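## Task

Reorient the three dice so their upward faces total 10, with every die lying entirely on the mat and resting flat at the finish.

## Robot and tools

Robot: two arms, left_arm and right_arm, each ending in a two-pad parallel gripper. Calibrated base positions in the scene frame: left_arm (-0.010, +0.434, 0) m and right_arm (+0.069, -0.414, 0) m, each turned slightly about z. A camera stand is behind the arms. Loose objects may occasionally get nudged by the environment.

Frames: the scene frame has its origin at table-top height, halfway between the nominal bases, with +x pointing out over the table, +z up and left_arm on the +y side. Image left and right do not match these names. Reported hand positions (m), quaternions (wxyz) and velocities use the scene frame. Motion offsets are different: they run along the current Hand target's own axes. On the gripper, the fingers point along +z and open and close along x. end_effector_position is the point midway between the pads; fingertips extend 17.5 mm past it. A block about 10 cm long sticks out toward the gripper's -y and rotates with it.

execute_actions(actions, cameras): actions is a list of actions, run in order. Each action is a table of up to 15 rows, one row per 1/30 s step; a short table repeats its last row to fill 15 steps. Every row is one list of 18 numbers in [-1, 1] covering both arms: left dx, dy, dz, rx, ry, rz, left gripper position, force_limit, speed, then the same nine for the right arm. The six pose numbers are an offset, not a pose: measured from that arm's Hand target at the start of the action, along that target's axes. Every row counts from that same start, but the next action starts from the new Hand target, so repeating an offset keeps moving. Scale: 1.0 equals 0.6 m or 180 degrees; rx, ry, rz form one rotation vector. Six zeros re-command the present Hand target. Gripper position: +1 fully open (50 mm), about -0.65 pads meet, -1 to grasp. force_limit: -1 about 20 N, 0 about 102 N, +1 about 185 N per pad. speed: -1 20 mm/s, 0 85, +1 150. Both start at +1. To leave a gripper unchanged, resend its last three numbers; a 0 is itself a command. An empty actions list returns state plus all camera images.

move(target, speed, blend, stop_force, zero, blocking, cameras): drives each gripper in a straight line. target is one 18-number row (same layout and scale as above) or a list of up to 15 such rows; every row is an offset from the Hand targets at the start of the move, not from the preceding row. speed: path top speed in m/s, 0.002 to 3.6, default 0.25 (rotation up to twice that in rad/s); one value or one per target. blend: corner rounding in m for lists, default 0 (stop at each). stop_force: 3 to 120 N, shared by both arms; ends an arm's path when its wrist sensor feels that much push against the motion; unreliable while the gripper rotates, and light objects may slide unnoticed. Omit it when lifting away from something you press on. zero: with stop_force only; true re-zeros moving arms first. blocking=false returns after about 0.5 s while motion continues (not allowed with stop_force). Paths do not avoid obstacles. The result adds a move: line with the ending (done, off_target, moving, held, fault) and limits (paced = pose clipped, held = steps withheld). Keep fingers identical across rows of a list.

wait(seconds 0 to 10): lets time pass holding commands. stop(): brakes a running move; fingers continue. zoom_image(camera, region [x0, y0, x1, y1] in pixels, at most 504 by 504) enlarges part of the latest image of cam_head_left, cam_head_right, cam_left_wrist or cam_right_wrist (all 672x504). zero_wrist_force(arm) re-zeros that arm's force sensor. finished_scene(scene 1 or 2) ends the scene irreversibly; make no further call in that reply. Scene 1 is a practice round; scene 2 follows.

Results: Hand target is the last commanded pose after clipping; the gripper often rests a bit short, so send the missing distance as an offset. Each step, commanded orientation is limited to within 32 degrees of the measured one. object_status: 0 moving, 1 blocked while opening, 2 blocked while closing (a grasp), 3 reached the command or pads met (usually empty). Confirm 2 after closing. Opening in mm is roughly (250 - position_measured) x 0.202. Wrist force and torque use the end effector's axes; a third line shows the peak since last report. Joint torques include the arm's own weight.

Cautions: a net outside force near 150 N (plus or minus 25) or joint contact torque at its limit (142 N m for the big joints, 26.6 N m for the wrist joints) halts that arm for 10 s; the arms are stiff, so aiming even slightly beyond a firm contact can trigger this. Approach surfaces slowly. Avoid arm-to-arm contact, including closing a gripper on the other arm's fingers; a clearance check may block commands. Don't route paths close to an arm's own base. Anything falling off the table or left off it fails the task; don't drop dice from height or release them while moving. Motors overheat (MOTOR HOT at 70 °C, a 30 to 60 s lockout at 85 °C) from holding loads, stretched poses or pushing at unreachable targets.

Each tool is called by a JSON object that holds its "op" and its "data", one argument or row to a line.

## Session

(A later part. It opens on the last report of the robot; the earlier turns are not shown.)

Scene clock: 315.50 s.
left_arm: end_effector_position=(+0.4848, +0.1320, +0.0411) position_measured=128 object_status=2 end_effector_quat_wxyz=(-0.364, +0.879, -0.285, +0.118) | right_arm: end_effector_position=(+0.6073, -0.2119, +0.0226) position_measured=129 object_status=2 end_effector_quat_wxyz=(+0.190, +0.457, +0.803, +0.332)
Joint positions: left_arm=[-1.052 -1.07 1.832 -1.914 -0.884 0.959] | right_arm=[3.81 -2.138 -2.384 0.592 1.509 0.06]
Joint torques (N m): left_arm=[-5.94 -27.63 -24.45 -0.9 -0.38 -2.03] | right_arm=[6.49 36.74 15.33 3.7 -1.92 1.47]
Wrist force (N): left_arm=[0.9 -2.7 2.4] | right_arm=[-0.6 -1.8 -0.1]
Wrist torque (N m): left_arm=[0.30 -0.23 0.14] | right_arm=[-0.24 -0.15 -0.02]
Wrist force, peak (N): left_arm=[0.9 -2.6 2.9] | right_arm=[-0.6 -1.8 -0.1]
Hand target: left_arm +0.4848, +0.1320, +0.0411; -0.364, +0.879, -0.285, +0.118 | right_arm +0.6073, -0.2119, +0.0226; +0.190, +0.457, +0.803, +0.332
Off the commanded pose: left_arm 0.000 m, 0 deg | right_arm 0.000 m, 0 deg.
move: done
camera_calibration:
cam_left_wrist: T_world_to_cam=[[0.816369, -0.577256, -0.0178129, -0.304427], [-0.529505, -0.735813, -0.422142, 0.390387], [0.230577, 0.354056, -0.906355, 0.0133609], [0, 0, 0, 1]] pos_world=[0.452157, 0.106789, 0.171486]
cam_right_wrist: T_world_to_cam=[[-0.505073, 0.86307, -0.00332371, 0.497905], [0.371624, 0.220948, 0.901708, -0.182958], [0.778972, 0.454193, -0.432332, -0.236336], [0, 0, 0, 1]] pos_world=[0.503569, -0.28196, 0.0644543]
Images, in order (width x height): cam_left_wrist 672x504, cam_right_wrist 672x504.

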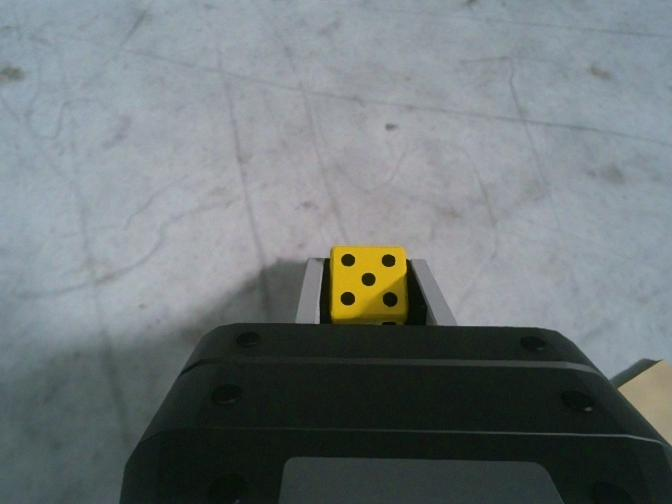

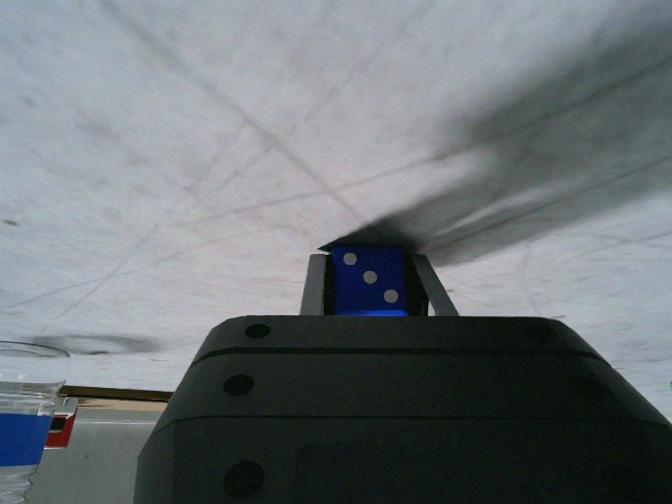

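{"op": "move", "data": {
  "target": [
    [0,-0.0707,-0.0707,0,0,0,-1,-0.8,-0.6,0,0.0707,-0.0707,0,0,0,-1,-0.8,-0.6],
    [0.1195,-0.0386,-0.1122,-0.5,0,0,-1,-0.8,-0.6,0,0.1178,-0.1178,0.5,0,0,-1,-0.8,-0.6],
    [0.1195,0.0026,-0.071,-0.5,0,0,-1,-0.8,-0.6,0,0.1178,-0.1178,0.5,0,0,-1,-0.8,-0.6]
  ],
  "speed": [0.15,0.4,0.15],
  "blend": 0.02,
  "cameras": ["all"]
}}

Scene clock: 344.47 s.
left_arm: end_effector_position=(+0.5245, +0.0646, +0.0701) position_measured=128 object_status=2 end_effector_quat_wxyz=(+0.364, +0.879, -0.285, -0.118) | right_arm: end_effector_position=(+0.6074, -0.2117, +0.1225) position_measured=129 object_status=2 end_effector_quat_wxyz=(-0.189, +0.457, +0.803, -0.333)
Joint positions: left_arm=[-0.495 -0.926 1.581 -2.129 -2.351 1.708] | right_arm=[3.768 -2.333 -1.049 -2.116 1.601 0.032]
Joint torques (N m): left_arm=[3.46 -36.33 -27.23 -4 -4.65 -1.7] | right_arm=[1.35 43.62 28.97 -2.66 -2.06 1.64]
Wrist force (N): left_arm=[-0.3 0.2 0.2] | right_arm=[0.4 -5.2 0.7]
Wrist torque (N m): left_arm=[0.04 -0.02 0.16] | right_arm=[-0.04 -0.22 0.27]
Wrist force, peak (N): left_arm=[0.9 -0.1 5.0] | right_arm=[0.2 -5.3 0.7]
Hand target: left_arm +0.5245, +0.0646, +0.0701; +0.364, +0.879, -0.285, -0.118 | right_arm +0.6074, -0.2117, +0.1225; -0.189, +0.457, +0.803, -0.334
Off the commanded pose: left_arm 0.000 m, 0 deg | right_arm 0.000 m, 0 deg.
move: done; blend cut to 0.0175 m at target 2
camera_calibration:
cam_left_wrist: T_world_to_cam=[[0.799219, -0.600928, -0.0115626, -0.365158], [-0.245245, -0.343611, 0.906524, 0.106446], [-0.548729, -0.721676, -0.421995, 0.498636], [0, 0, 0, 1]] pos_world=[0.591562, 0.176996, 0.109704]
cam_right_wrist: T_world_to_cam=[[-0.512159, 0.858853, -0.00800911, 0.502073], [0.776235, 0.45886, -0.432327, -0.305063], [-0.36763, -0.227637, -0.901681, 0.416328], [0, 0, 0, 1]] pos_world=[0.646997, -0.196454, 0.247529]

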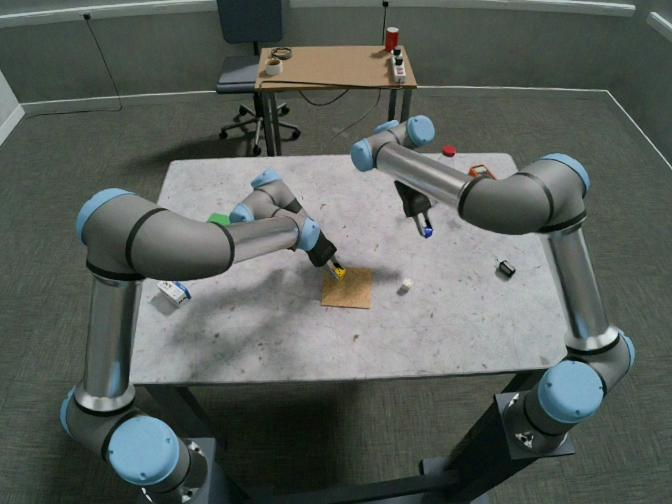

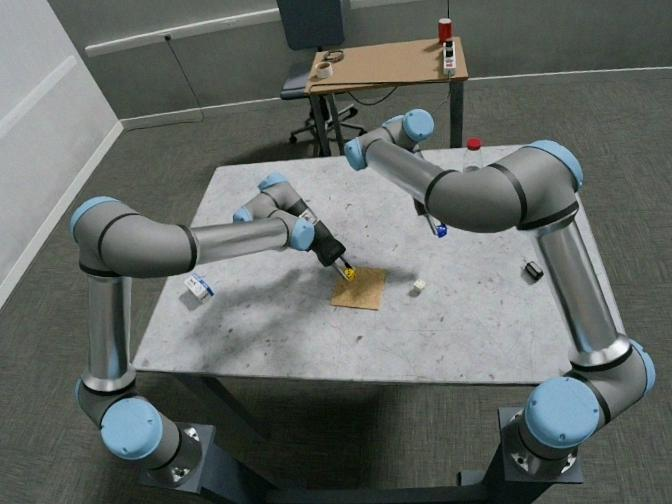

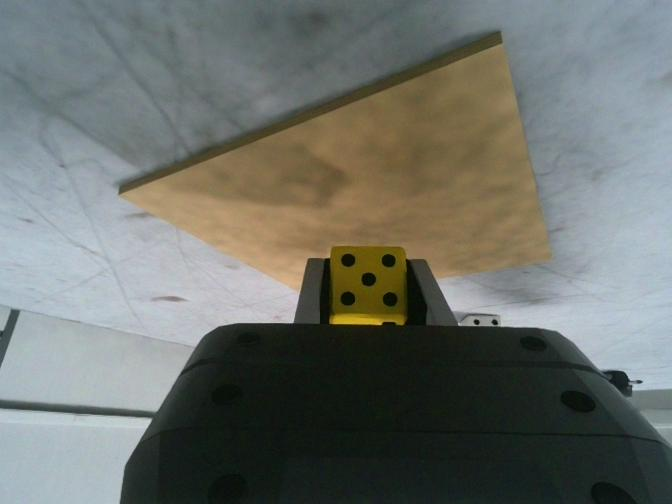

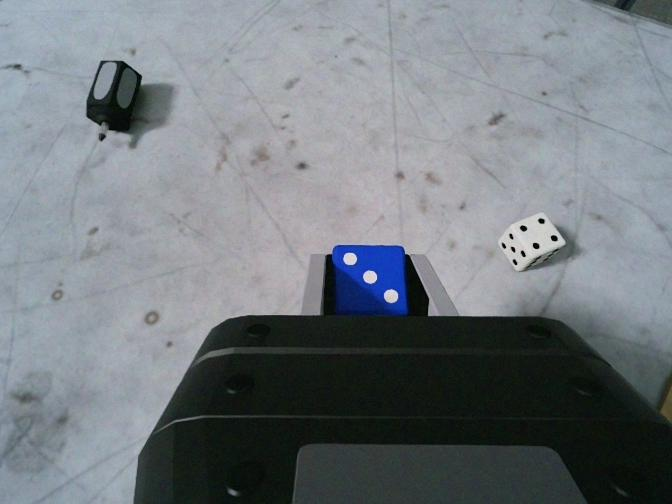

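{"op": "move", "data": {
  "target": [
    [-0.001,-0.03,-0.004,0,0,0,-1,-0.8,-0.6,0,0,0,0,0,0,-1,-0.8,-0.6],
    [-0.001,-0.0558,0.0218,0,0,0,-1,-0.8,-0.6,0,0,0,0,0,0,-1,-0.8,-0.6]
  ],
  "speed": [0.05, 0.006],
  "stop_force": 4,
  "cameras": ["all"]
}}

Scene clock: 359.93 s.
left_arm: end_effector_position=(+0.5325, +0.0766, +0.0447) position_measured=128 object_status=2 end_effector_quat_wxyz=(+0.364, +0.879, -0.285, -0.118) | right_arm: end_effector_position=(+0.6074, -0.2117, +0.1225) position_measured=129 object_status=2 end_effector_quat_wxyz=(-0.189, +0.457, +0.803, -0.334)
Joint positions: left_arm=[-0.473 -0.884 1.58 -2.148 -2.348 1.739] | right_arm=[3.768 -2.333 -1.049 -2.116 1.601 0.032]
Joint torques (N m): left_arm=[-6 -52.21 -26.23 -0.44 1.52 -1.88] | right_arm=[7.64 44.07 28.5 -1.97 -2.13 1.73]
Wrist force (N): left_arm=[-0.5 3.4 -2.2] | right_arm=[0.6 -5.2 0.7]
Wrist torque (N m): left_arm=[0.04 -0.01 0.08] | right_arm=[-0.04 -0.26 0.27]
Wrist force, peak (N): left_arm=[-2.6 7.3 -8.8] | right_arm=[0.6 -5.3 0.5]
Hand target: left_arm +0.5325, +0.0766, +0.0447; +0.364, +0.879, -0.285, -0.118 (not the last commanded pose) | right_arm +0.6074, -0.2117, +0.1225; -0.189, +0.457, +0.803, -0.334
Off the commanded pose: left_arm 0.008 m, 0 deg | right_arm 0.000 m, 0 deg.
move: contact (left_arm); path passed 1 of 2 targets
camera_calibration:
cam_left_wrist: T_world_to_cam=[[0.799251, -0.600886, -0.011537, -0.364664], [-0.245177, -0.343521, 0.906577, 0.135585], [-0.548713, -0.721754, -0.421883, 0.50092], [0, 0, 0, 1]] pos_world=[0.599562, 0.188996, 0.0842036]
cam_right_wrist: T_world_to_cam=[[-0.51219, 0.858834, -0.00808693, 0.502023], [0.776218, 0.458849, -0.432369, -0.30509], [-0.367622, -0.227732, -0.901661, 0.416322], [0, 0, 0, 1]] pos_world=[0.646997, -0.196354, 0.247529]

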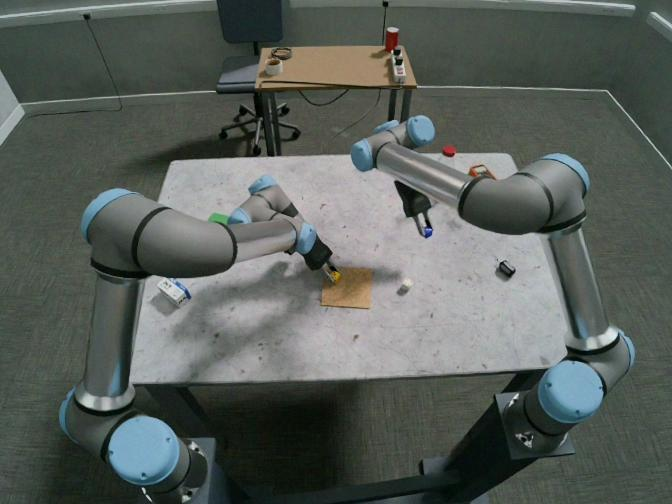

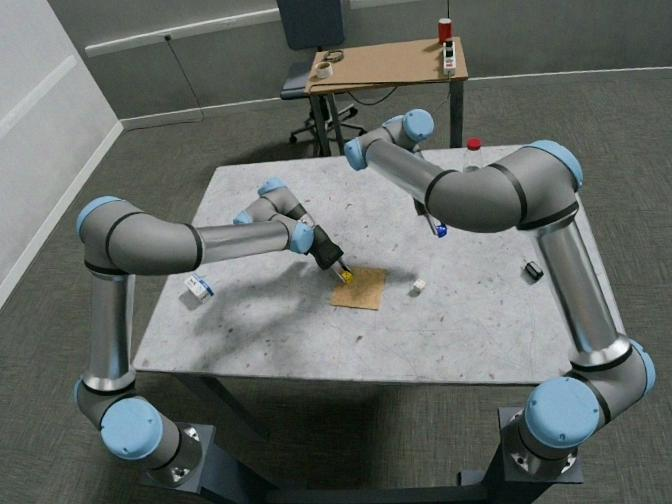

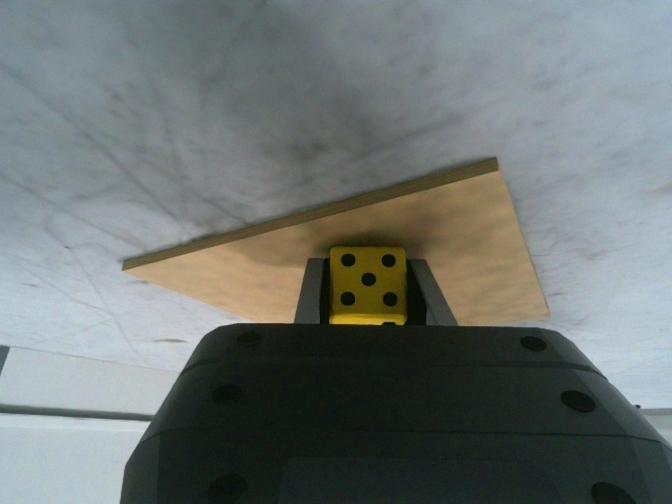

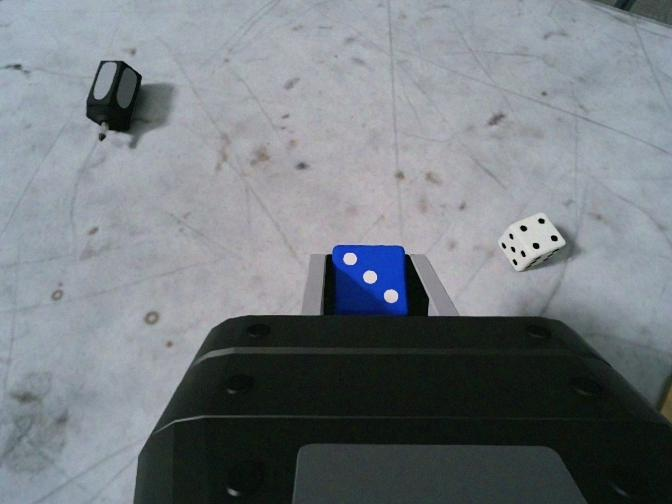

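{"op": "move", "data": {
  "target": [
    [0,0,0,0,0,0,0.5,-0.8,-0.6,0,0,0,0,0,0,-1,-0.8,-0.6]
  ],
  "cameras": ["cam_left_wrist"]
}}

Scene clock: 366.97 s.
left_arm: end_effector_position=(+0.5325, +0.0766, +0.0447) position_measured=78 object_status=3 end_effector_quat_wxyz=(+0.364, +0.879, -0.285, -0.118) | right_arm: end_effector_position=(+0.6074, -0.2117, +0.1225) position_measured=129 object_status=2 end_effector_quat_wxyz=(-0.189, +0.457, +0.803, -0.334)
Joint positions: left_arm=[-0.473 -0.884 1.58 -2.148 -2.348 1.739] | right_arm=[3.768 -2.333 -1.049 -2.116 1.601 0.032]
Joint torques (N m): left_arm=[-5.32 -51.81 -27.08 -1.89 -2.06 -2.46] | right_arm=[7.9 43.43 28.51 -1.58 -1.95 1.78]
Wrist force (N): left_arm=[-0.4 0.2 0.4] | right_arm=[0.5 -4.9 0.7]
Wrist torque (N m): left_arm=[0.04 -0.01 0.09] | right_arm=[0.00 -0.24 0.28]
Wrist force, peak (N): left_arm=[-0.6 4.2 -2.8] | right_arm=[0.4 -5.3 0.5]
Hand target: left_arm +0.5325, +0.0766, +0.0447; +0.364, +0.879, -0.285, -0.118 | right_arm +0.6074, -0.2117, +0.1225; -0.189, +0.457, +0.803, -0.334
Off the commanded pose: left_arm 0.000 m, 0 deg | right_arm 0.000 m, 0 deg.
move: done
camera_calibration:
cam_left_wrist: T_world_to_cam=[[0.799199, -0.600956, -0.0114896, -0.364624], [-0.245309, -0.343563, 0.906525, 0.135677], [-0.548729, -0.721676, -0.421996, 0.500925], [0, 0, 0, 1]] pos_world=[0.599562, 0.188996, 0.0842038]
Images, in order (width x height): cam_left_wrist 672x504.

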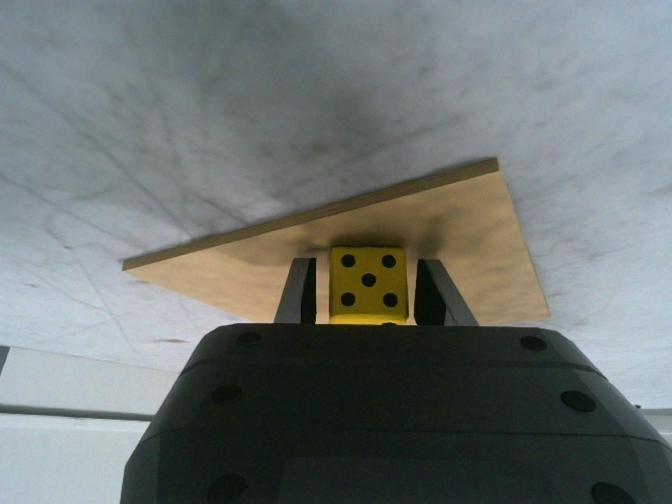

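{"op": "move", "data": {
  "target": [
    [0,0,-0.15,0,0,0,0.5,-0.8,-0.6,0.12,-0.02,-0.02,0,0.1,0.1,-1,-0.8,-0.6],
    [-0.1447,0.0762,-0.277,0,0,0,0.5,-0.8,-0.6,0.3845,0.036,0.076,0,0.3536,0.3536,-1,-0.8,-0.6]
  ],
  "speed": 0.3,
  "blend": 0.02,
  "cameras": ["all"]
}}

Scene clock: 382.10 s.
left_arm: end_effector_position=(+0.5121, +0.1965, +0.1946) position_measured=78 object_status=3 end_effector_quat_wxyz=(+0.364, +0.879, -0.285, -0.118) | right_arm: end_effector_position=(+0.4750, -0.0221, +0.0747) position_measured=129 object_status=2 end_effector_quat_wxyz=(-0.368, +0.891, +0.244, -0.102)
Joint positions: left_arm=[-0.317 -1.176 1.571 -1.701 -2.319 1.95] | right_arm=[3.872 -2.023 -1.993 -0.552 2.344 1.778]
Joint torques (N m): left_arm=[-5.68 -31.54 -33.33 -4.57 -2.04 -2.41] | right_arm=[-2.11 28.21 11.6 6.15 4.16 1.8]
Wrist force (N): left_arm=[-0.5 0.3 0.3] | right_arm=[0.7 -5.6 0.4]
Wrist torque (N m): left_arm=[0.06 -0.01 0.00] | right_arm=[-0.10 -0.31 0.02]
Wrist force, peak (N): left_arm=[-0.3 0.2 1.9] | right_arm=[-0.2 -6.7 1.8]
Hand target: left_arm +0.5121, +0.1965, +0.1946; +0.364, +0.879, -0.285, -0.118 | right_arm +0.4749, -0.0221, +0.0747; -0.368, +0.891, +0.244, -0.102
Off the commanded pose: left_arm 0.000 m, 0 deg | right_arm 0.000 m, 0 deg.
move: done
camera_calibration:
cam_left_wrist: T_world_to_cam=[[0.799234, -0.600908, -0.0116163, -0.274549], [-0.245197, -0.343647, 0.906524, 0.0359387], [-0.548729, -0.721676, -0.421995, 0.639517], [0, 0, 0, 1]] pos_world=[0.579162, 0.308896, 0.234104]
cam_right_wrist: T_world_to_cam=[[0.858963, 0.511977, -0.007919, -0.387914], [0.45939, -0.777382, -0.429695, -0.186985], [-0.22615, 0.365454, -0.902939, 0.313702], [0, 0, 0, 1]] pos_world=[0.490047, -0.0613994, 0.199835]

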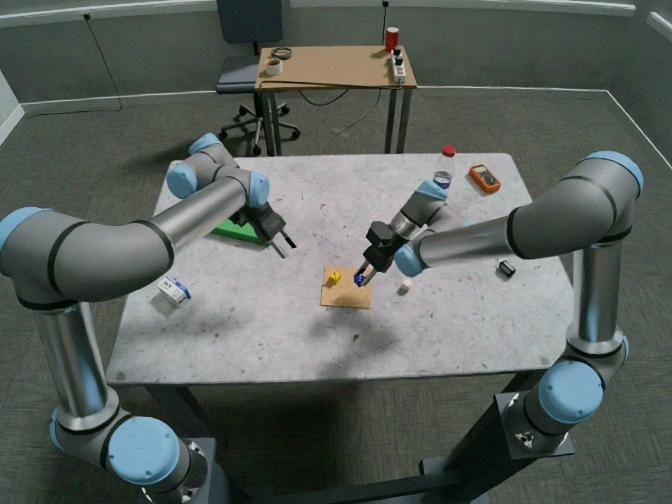

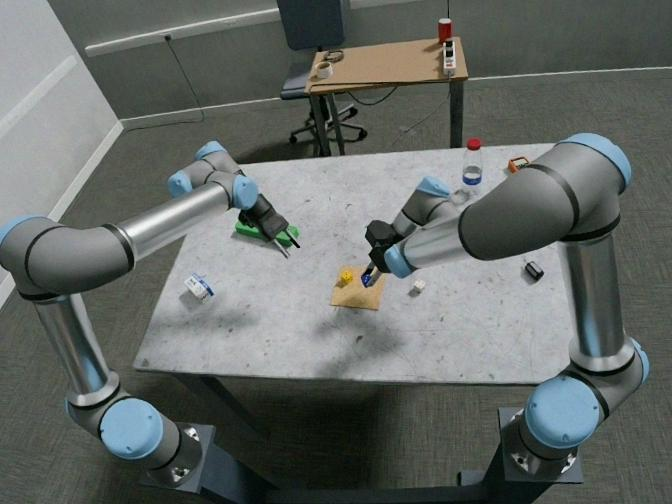

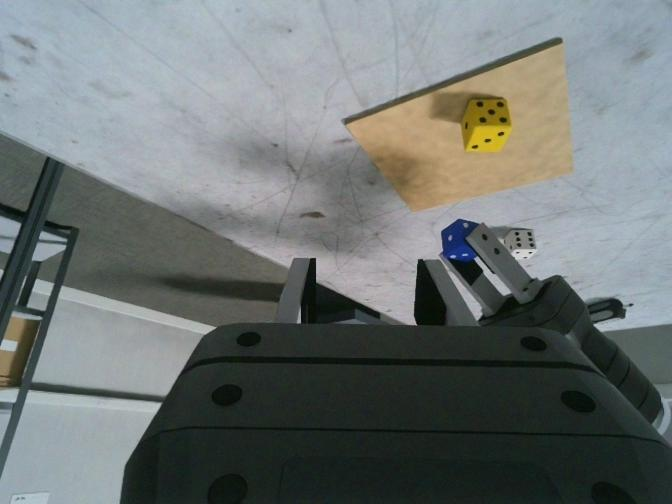

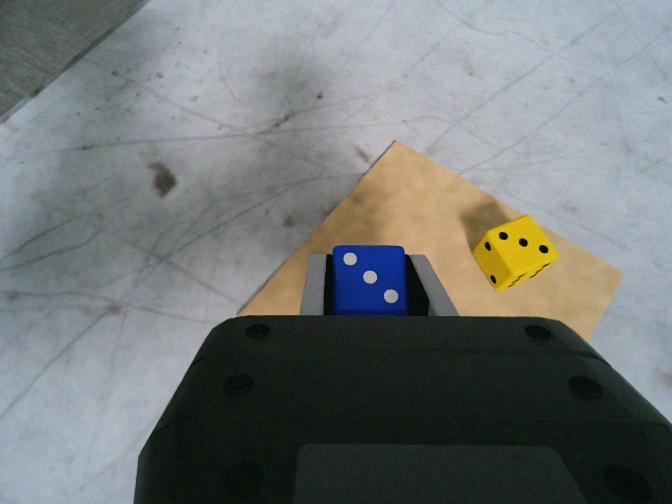

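{"op": "move", "data": {
  "target": [
    [0,0,0,0,0,0,0.5,-0.8,-0.6,0,0.0412,0.0412,0,0,0,-1,-0.8,-0.6],
    [0,0,0,0,0,0,0.5,-0.8,-0.6,0,0.0648,0.0648,0,0,0,-1,-0.8,-0.6]
  ],
  "speed": [0.06, 0.006],
  "stop_force": 4
}}

{"op": "move", "data": {
  "target": [
    [0,0,0,0,0,0,0.5,-0.8,-0.6,0,0,0,0,0,0,0.5,-0.8,-0.6]
  ],
  "cameras": ["all"]
}}

Scene clock: 390.33 s.
left_arm: end_effector_position=(+0.5121, +0.1965, +0.1946) position_measured=78 object_status=3 end_effector_quat_wxyz=(+0.364, +0.879, -0.285, -0.118) | right_arm: end_effector_position=(+0.4749, -0.0222, +0.0294) position_measured=129 object_status=2 end_effector_quat_wxyz=(-0.368, +0.891, +0.244, -0.102)
Joint positions: left_arm=[-0.317 -1.176 1.571 -1.701 -2.319 1.95] | right_arm=[3.872 -2.117 -2.011 -0.44 2.344 1.777]
Joint torques (N m): left_arm=[-5.98 -29.36 -33.38 -4.7 -4.52 -2.52] | right_arm=[-5.96 42.16 16.51 -0.16 -0.71 0.41]
Wrist force (N): left_arm=[-0.4 0.1 0.2] | right_arm=[1.4 -8.9 -1.5]
Wrist torque (N m): left_arm=[0.01 -0.03 0.01] | right_arm=[-0.15 -0.28 0.07]
Wrist force, peak (N): left_arm=[-0.9 0.1 0.5] | right_arm=[-0.9 -11.3 -6.5]
Hand target: left_arm +0.5121, +0.1965, +0.1946; +0.364, +0.879, -0.285, -0.118 | right_arm +0.4749, -0.0222, +0.0294; -0.368, +0.891, +0.244, -0.102 (not the last commanded pose)
Off the commanded pose: left_arm 0.000 m, 0 deg | right_arm 0.010 m, 0 deg.
move: contact (right_arm); path passed 1 of 2 targets

Scene clock: 390.83 s.
left_arm: end_effector_position=(+0.5121, +0.1965, +0.1946) position_measured=78 object_status=3 end_effector_quat_wxyz=(+0.364, +0.879, -0.285, -0.118) | right_arm: end_effector_position=(+0.4749, -0.0222, +0.0293) position_measured=78 object_status=3 end_effector_quat_wxyz=(-0.368, +0.891, +0.244, -0.102)
Joint positions: left_arm=[-0.317 -1.176 1.571 -1.701 -2.319 1.95] | right_arm=[3.872 -2.117 -2.011 -0.441 2.344 1.777]
Joint torques (N m): left_arm=[-6 -29.49 -32.59 -4.63 -4.46 -2.58] | right_arm=[-5.12 43.3 21.39 2.56 1.21 0.02]
Wrist force (N): left_arm=[-0.4 0.1 0.2] | right_arm=[0.6 -5.6 0.2]
Wrist torque (N m): left_arm=[0.02 -0.03 0.01] | right_arm=[-0.08 -0.28 0.09]
Wrist force, peak (N): left_arm=[-0.7 0.2 0.5] | right_arm=[1.1 -6.8 -0.4]
Hand target: left_arm +0.5121, +0.1965, +0.1946; +0.364, +0.879, -0.285, -0.118 | right_arm +0.4749, -0.0222, +0.0294; -0.368, +0.891, +0.244, -0.102
Off the commanded pose: left_arm 0.000 m, 0 deg | right_arm 0.000 m, 0 deg.
move: done
camera_calibration:
cam_left_wrist: T_world_to_cam=[[0.799231, -0.600914, -0.0114641, -0.27466], [-0.245241, -0.343473, 0.906578, 0.0358327], [-0.548713, -0.721754, -0.421883, 0.639602], [0, 0, 0, 1]] pos_world=[0.579262, 0.308896, 0.234203]
cam_right_wrist: T_world_to_cam=[[0.858968, 0.511967, -0.00801801, -0.388072], [0.459344, -0.777407, -0.429699, -0.206538], [-0.226225, 0.365414, -0.902937, 0.272883], [0, 0, 0, 1]] pos_world=[0.489947, -0.0615994, 0.154535]

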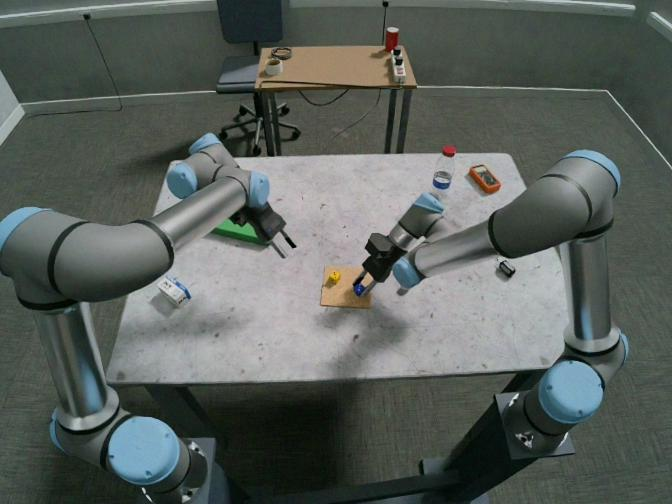

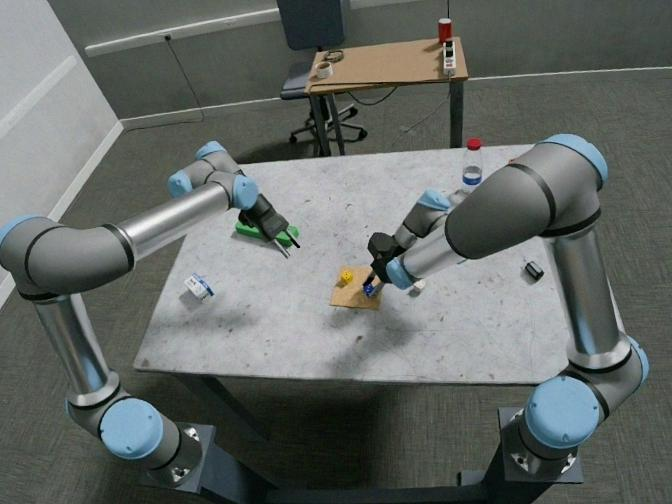

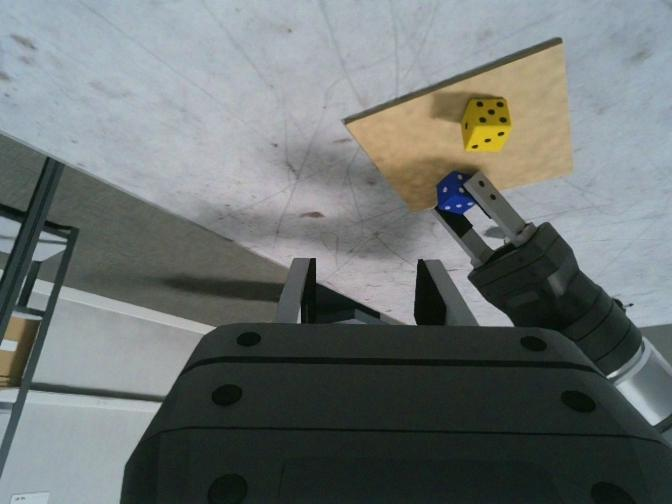

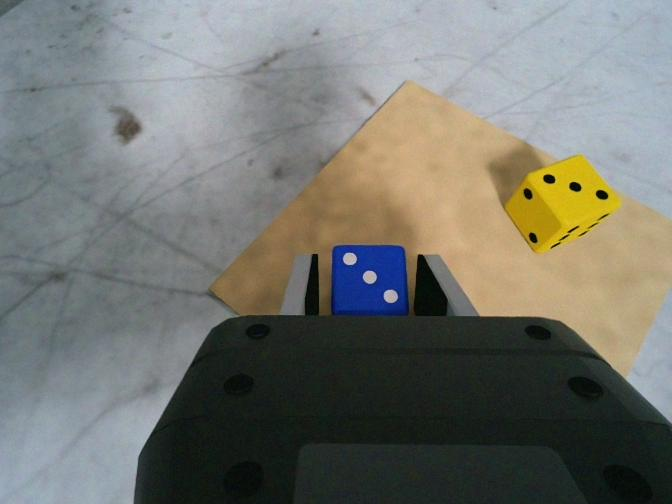

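{"op": "move", "data": {
  "target": [
    [0,0,0,0,0,0,0.5,-0.8,-0.6,0,0,-0.133,0,0,0,0.5,-0.8,-0.6],
    [0,0,0,0,0,0,0.5,-0.8,-0.6,-0.092,0.0252,-0.2622,-0.246,-0.0552,-0.1332,0.5,-0.8,-0.6]
  ],
  "speed": 0.3,
  "blend": 0.02,
  "cameras": ["all"]
}}

Scene clock: 407.17 s.
left_arm: end_effector_position=(+0.5121, +0.1965, +0.1946) position_measured=78 object_status=3 end_effector_quat_wxyz=(+0.364, +0.879, -0.285, -0.118) | right_arm: end_effector_position=(+0.4897, -0.1550, +0.1301) position_measured=78 object_status=3 end_effector_quat_wxyz=(+0.001, +0.883, +0.469, -0.001) end_effector_velocity=(+0.001, -0.001, +0.001) end_effector_angular_velocity=(-0.002, -0.005, +0.001)
Joint positions: left_arm=[-0.317 -1.176 1.571 -1.701 -2.319 1.95] | right_arm=[4.014 -1.659 -2.007 -1.048 1.57 1.419]
Joint velocities: left_arm=[within noise] | right_arm=[0 0.002 0 0 -0.005 0]
Joint torques (N m): left_arm=[-5.85 -29.98 -31.81 -4.7 -4.27 -2.4] | right_arm=[3.61 30.82 26.69 5.58 -2.1 1.33]
Wrist force (N): left_arm=[-0.4 0.4 0.2] | right_arm=[0.2 -3.4 0.1]
Wrist torque (N m): left_arm=[0.07 -0.03 0.01] | right_arm=[-0.10 -0.21 -0.03]
Wrist force, peak (N): left_arm=[-0.7 0.4 0.5] | right_arm=[0.8 -5.7 4.3]
Hand target: left_arm +0.5121, +0.1965, +0.1946; +0.364, +0.879, -0.285, -0.118 | right_arm +0.4897, -0.1550, +0.1302; +0.001, +0.883, +0.469, -0.001
Off the commanded pose: left_arm 0.000 m, 0 deg | right_arm 0.000 m, 0 deg.
move: done
camera_calibration:
cam_left_wrist: T_world_to_cam=[[0.799231, -0.600914, -0.0114641, -0.27466], [-0.245241, -0.343473, 0.906578, 0.0358327], [-0.548713, -0.721754, -0.421883, 0.639602], [0, 0, 0, 1]] pos_world=[0.579262, 0.308896, 0.234203]
cam_right_wrist: T_world_to_cam=[[0.562081, 0.827044, -0.00793396, -0.137875], [0.78104, -0.52761, 0.334071, -0.491475], [0.272106, -0.193972, -0.942514, 0.0901289], [0, 0, 0, 1]] pos_world=[0.436834, -0.127796, 0.248041]

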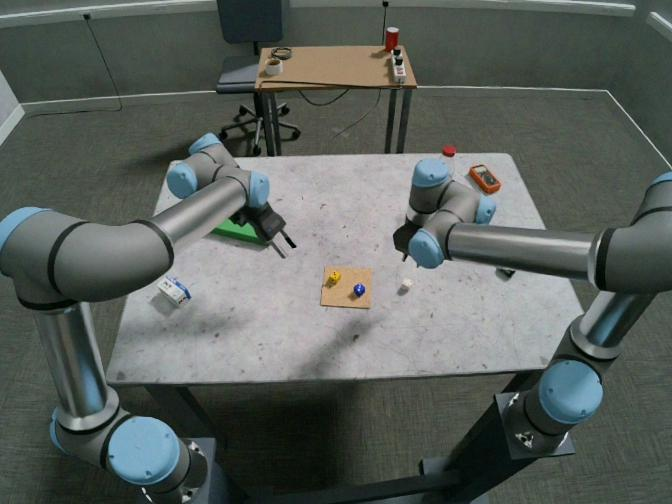

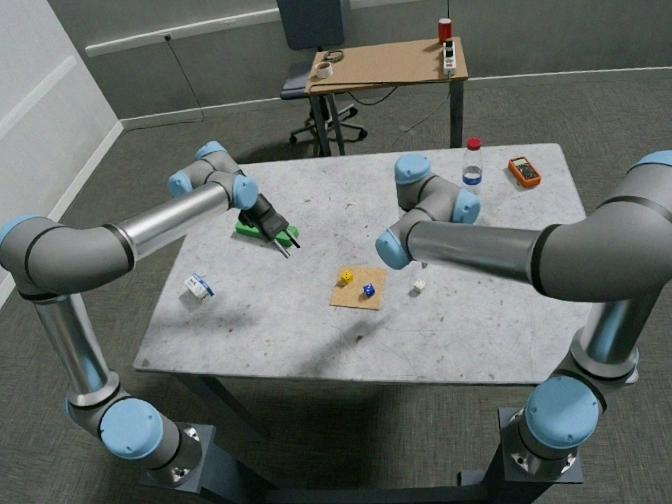

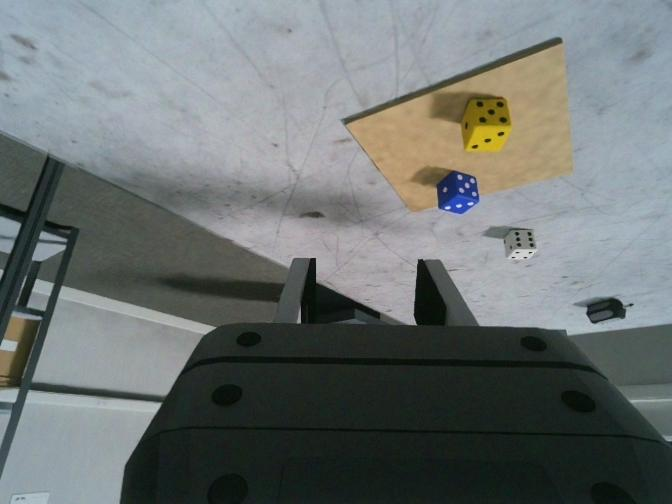

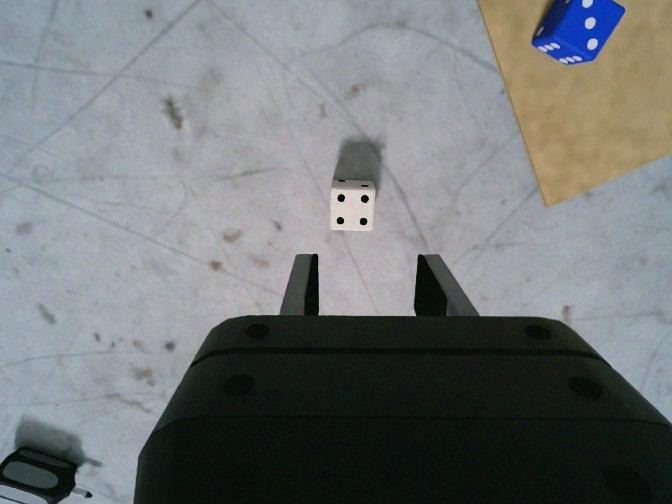

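{"op": "move", "data": {
  "target": [
    [0,0,0,0,0,0,0.5,-0.8,-0.6,0.0012,-0.008,0.1583,0,0,0,0.8,-0.8,-0.6],
    [0,0,0,0,0,0,0.5,-0.8,-0.6,0.0012,-0.008,0.181,0,0,0,0.8,-0.8,-0.6],
    [0,0,0,0,0,0,0.5,-0.8,-0.6,0.0012,-0.008,0.181,0,0,0,-1,-0.8,-0.6]
  ],
  "speed": [0.25,0.06,0.06],
  "cameras": ["cam_right_wrist"]
}}

Scene clock: 415.90 s.
left_arm: end_effector_position=(+0.5121, +0.1965, +0.1946) position_measured=78 object_status=3 end_effector_quat_wxyz=(+0.364, +0.879, -0.285, -0.118) | right_arm: end_effector_position=(+0.4861, -0.1520, +0.0216) position_measured=128 object_status=2 end_effector_quat_wxyz=(+0.001, +0.883, +0.469, -0.001)
Joint positions: left_arm=[-0.317 -1.176 1.571 -1.701 -2.319 1.95] | right_arm=[4.024 -1.839 -2.14 -0.735 1.569 1.429]
Joint torques (N m): left_arm=[-5.9 -30.48 -30.72 -4.6 -4.06 -2.4] | right_arm=[-8.51 22.55 23.77 5.71 2.46 -1.3]
Wrist force (N): left_arm=[-0.5 0.1 0.3] | right_arm=[0.4 -3.1 0.4]
Wrist torque (N m): left_arm=[0.02 0.00 0.01] | right_arm=[0.02 -0.30 -0.02]
Wrist force, peak (N): left_arm=[-0.6 0.5 0.5] | right_arm=[0.2 -3.3 3.7]
Hand target: left_arm +0.5121, +0.1965, +0.1946; +0.364, +0.879, -0.285, -0.118 | right_arm +0.4862, -0.1520, +0.0216; +0.001, +0.883, +0.469, -0.001
Off the commanded pose: left_arm 0.000 m, 0 deg | right_arm 0.000 m, 0 deg.
move: done
camera_calibration:
cam_right_wrist: T_world_to_cam=[[0.561953, 0.82713, -0.00798785, -0.139122], [0.78103, -0.527403, 0.334422, -0.450818], [0.272397, -0.194168, -0.94239, -0.0108343], [0, 0, 0, 1]] pos_world=[0.433234, -0.124795, 0.139442]
Images, in order (width x height): cam_right_wrist 672x504.

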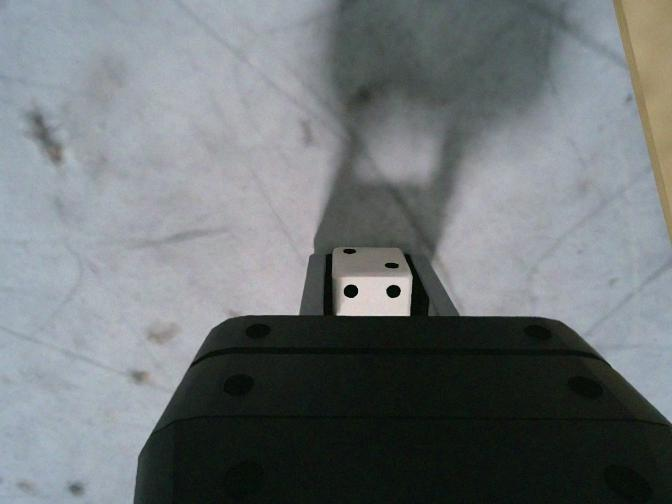

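{"op": "move", "data": {
  "target": [
    [0,0,0,0,0,0,0.5,-0.8,-0.6,0,0,-0.08,0,0,0,-1,-0.8,-0.6],
    [0,0,0,0,0,0,0.5,-0.8,-0.6,0.2352,-0.0807,-0.1,0,0,0,-1,-0.8,-0.6],
    [0,0,0,0,0,0,0.5,-0.8,-0.6,0.2352,-0.0807,-0.0207,0,0,0,-1,-0.8,-0.6]
  ],
  "speed": [0.2,0.3,0.15],
  "blend": [0.03,0.03,0]
}}

{"op": "move", "data": {
  "target": [
    [0,0,0,0,0,0,0.5,-0.8,-0.6,0,0,0.025,0,0,0,-1,-0.8,-0.6]
  ],
  "speed": 0.008,
  "stop_force": 4,
  "cameras": ["all"]
}}

Scene clock: 424.93 s.
left_arm: end_effector_position=(+0.5121, +0.1965, +0.1946) position_measured=78 object_status=3 end_effector_quat_wxyz=(+0.364, +0.879, -0.285, -0.118) | right_arm: end_effector_position=(+0.5249, -0.0079, +0.0337) position_measured=128 object_status=2 end_effector_quat_wxyz=(+0.001, +0.883, +0.469, -0.001)
Joint positions: left_arm=[-0.317 -1.176 1.571 -1.701 -2.319 1.95] | right_arm=[4.137 -2.043 -1.784 -0.888 1.569 1.542]
Joint torques (N m): left_arm=[-5.74 -31.36 -30.05 -4.5 -3.88 -2.4] | right_arm=[-7.83 33.75 17.28 5.15 2.54 -0.18]
Wrist force (N): left_arm=[-0.5 0.0 0.4] | right_arm=[0.3 -3.1 0.0]
Wrist torque (N m): left_arm=[0.01 -0.01 0.01] | right_arm=[-0.06 -0.29 0.14]
Wrist force, peak (N): left_arm=[-0.7 0.4 0.4] | right_arm=[3.2 -5.4 -1.7]
Hand target: left_arm +0.5121, +0.1965, +0.1946; +0.364, +0.879, -0.285, -0.118 | right_arm +0.5249, -0.0079, +0.0336; +0.001, +0.883, +0.469, -0.001
Off the commanded pose: left_arm 0.000 m, 0 deg | right_arm 0.000 m, 0 deg.
move: done; blend cut to 0.024 m at target 1, 0.0238 m at target 2

Scene clock: 426.93 s.
left_arm: end_effector_position=(+0.5121, +0.1965, +0.1946) position_measured=78 object_status=3 end_effector_quat_wxyz=(+0.364, +0.879, -0.285, -0.118) | right_arm: end_effector_position=(+0.5249, -0.0079, +0.0258) position_measured=128 object_status=2 end_effector_quat_wxyz=(+0.001, +0.883, +0.469, -0.001)
Joint positions: left_arm=[-0.317 -1.176 1.571 -1.701 -2.319 1.95] | right_arm=[4.137 -2.055 -1.79 -0.87 1.569 1.542]
Joint torques (N m): left_arm=[-5.8 -31.42 -29.52 -4.49 -3.88 -2.35] | right_arm=[-6.23 44.33 24.69 -0.13 2.07 0.75]
Wrist force (N): left_arm=[-0.4 0.2 0.4] | right_arm=[1.1 -3.2 -2.4]
Wrist torque (N m): left_arm=[0.04 -0.03 0.01] | right_arm=[-0.06 -0.26 0.14]
Wrist force, peak (N): left_arm=[-0.6 0.4 0.5] | right_arm=[-3.0 -3.5 -11.9]
Hand target: left_arm +0.5121, +0.1965, +0.1946; +0.364, +0.879, -0.285, -0.118 | right_arm +0.5249, -0.0079, +0.0258; +0.001, +0.883, +0.469, -0.001 (not the last commanded pose)
Off the commanded pose: left_arm 0.000 m, 0 deg | right_arm 0.007 m, 0 deg.
move: contact (right_arm)
camera_calibration:
cam_left_wrist: T_world_to_cam=[[0.799231, -0.600914, -0.0114641, -0.27466], [-0.245241, -0.343473, 0.906578, 0.0358327], [-0.548713, -0.721754, -0.421883, 0.639602], [0, 0, 0, 1]] pos_world=[0.579262, 0.308896, 0.234203]
cam_right_wrist: T_world_to_cam=[[0.561995, 0.827103, -0.00788162, -0.280115], [0.780998, -0.527481, 0.334373, -0.406538], [0.272403, -0.194071, -0.942408, 0.0106267], [0, 0, 0, 1]] pos_world=[0.472034, 0.0193049, 0.143742]

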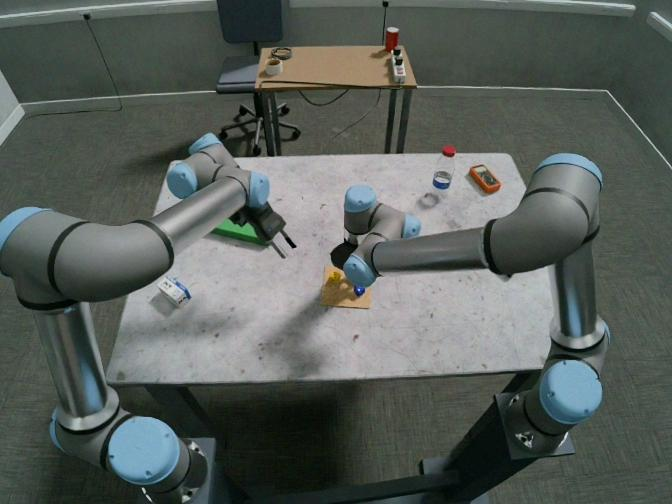

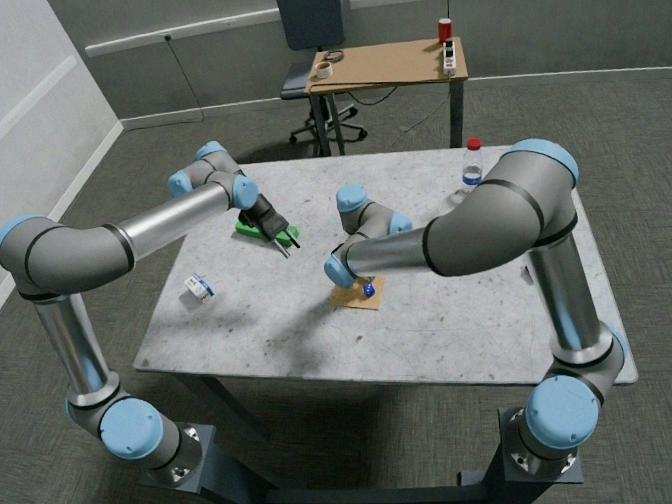

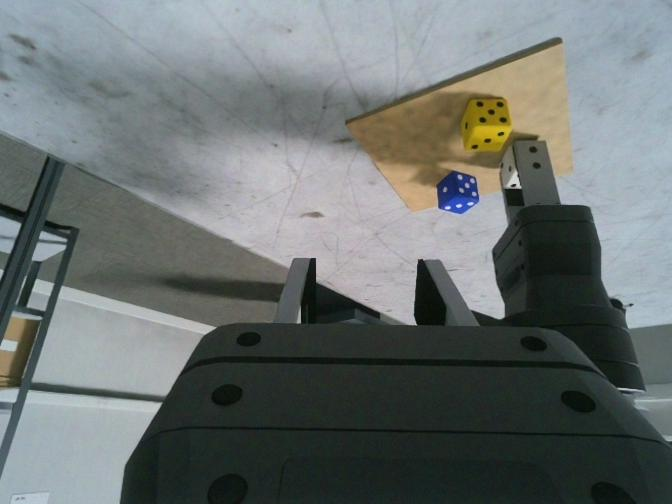

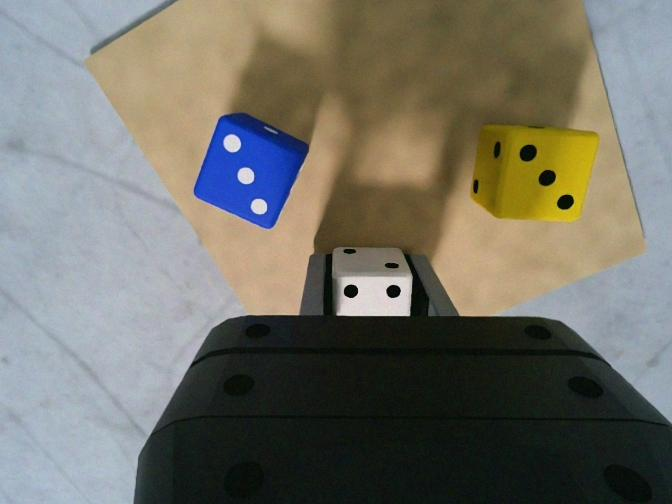

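{"op": "move", "data": {
  "target": [
    [0,0,0,0,0,0,0.5,-0.8,-0.6,0,0,0,0,0,0,0.5,-0.8,-0.6],
    [0,0,0,0,0,0,0.5,-0.8,-0.6,0,0,-0.2,0,0,0,0.5,-0.8,-0.6]
  ],
  "speed": [0.1,0.2],
  "cameras": ["all"]
}}

Scene clock: 435.17 s.
left_arm: end_effector_position=(+0.5121, +0.1965, +0.1946) position_measured=78 object_status=3 end_effector_quat_wxyz=(+0.364, +0.879, -0.285, -0.118) | right_arm: end_effector_position=(+0.5250, -0.0076, +0.1457) position_measured=78 object_status=3 end_effector_quat_wxyz=(+0.001, +0.883, +0.469, -0.001)
Joint positions: left_arm=[-0.317 -1.176 1.571 -1.701 -2.319 1.95] | right_arm=[4.137 -1.903 -1.656 -1.155 1.569 1.542]
Joint torques (N m): left_arm=[-6.04 -31.54 -28.35 -4.36 -3.67 -2.36] | right_arm=[7.69 43.14 30.23 0.07 -0.53 1.4]
Wrist force (N): left_arm=[-0.6 0.2 0.3] | right_arm=[0.5 -3.3 -0.2]
Wrist torque (N m): left_arm=[0.04 0.00 0.01] | right_arm=[-0.06 -0.27 0.11]
Wrist force, peak (N): left_arm=[-0.6 0.3 0.5] | right_arm=[1.3 -3.6 -3.1]
Hand target: left_arm +0.5121, +0.1965, +0.1946; +0.364, +0.879, -0.285, -0.118 | right_arm +0.5249, -0.0076, +0.1458; +0.001, +0.883, +0.469, -0.001
Off the commanded pose: left_arm 0.000 m, 0 deg | right_arm 0.000 m, 0 deg.
move: done
camera_calibration:
cam_left_wrist: T_world_to_cam=[[0.799231, -0.600914, -0.0114641, -0.27466], [-0.245241, -0.343473, 0.906578, 0.0358327], [-0.548713, -0.721754, -0.421883, 0.639602], [0, 0, 0, 1]] pos_world=[0.579262, 0.308896, 0.234203]
cam_right_wrist: T_world_to_cam=[[0.561999, 0.827102, -0.007732, -0.279459], [0.780961, -0.527521, 0.334397, -0.446459], [0.272501, -0.193969, -0.942401, 0.12363], [0, 0, 0, 1]] pos_world=[0.472034, 0.0196048, 0.263643]

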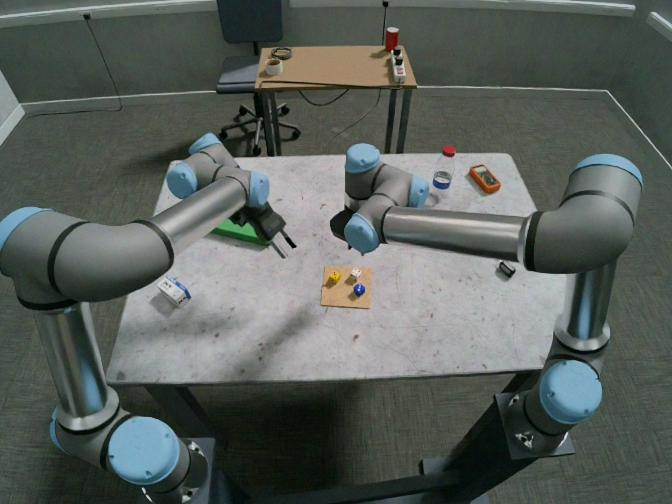

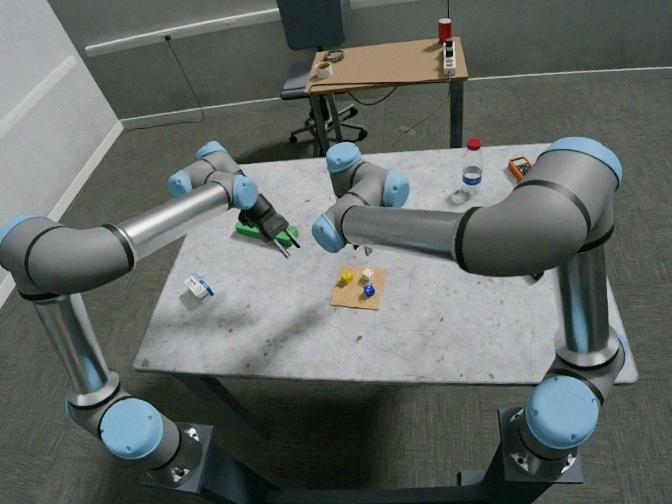

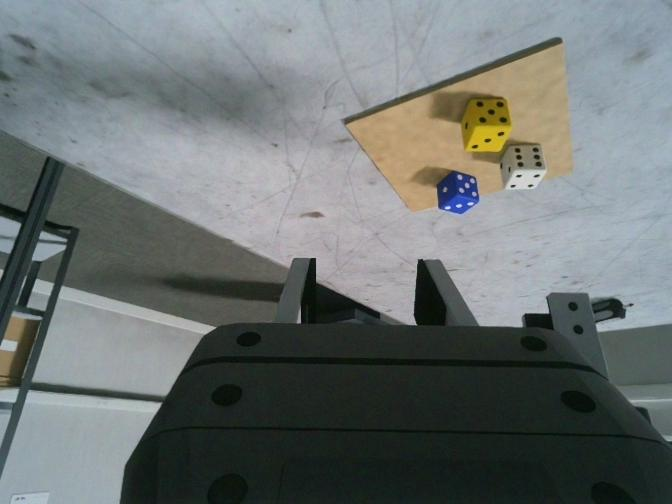

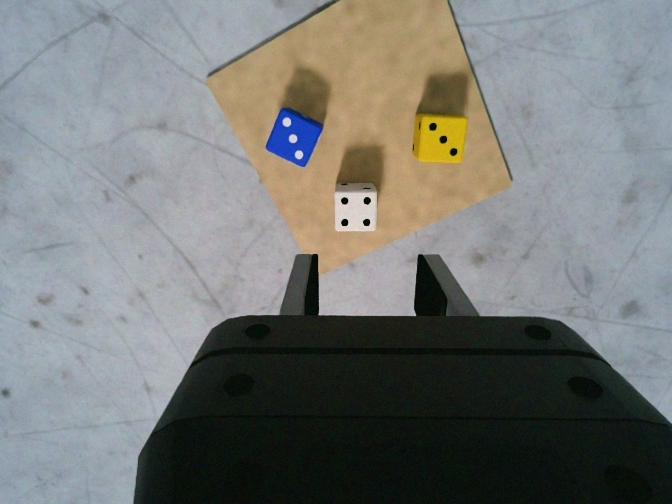

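{"op": "finished_scene", "data": {
  "scene": 1
}}

The scene is finished: the task was done.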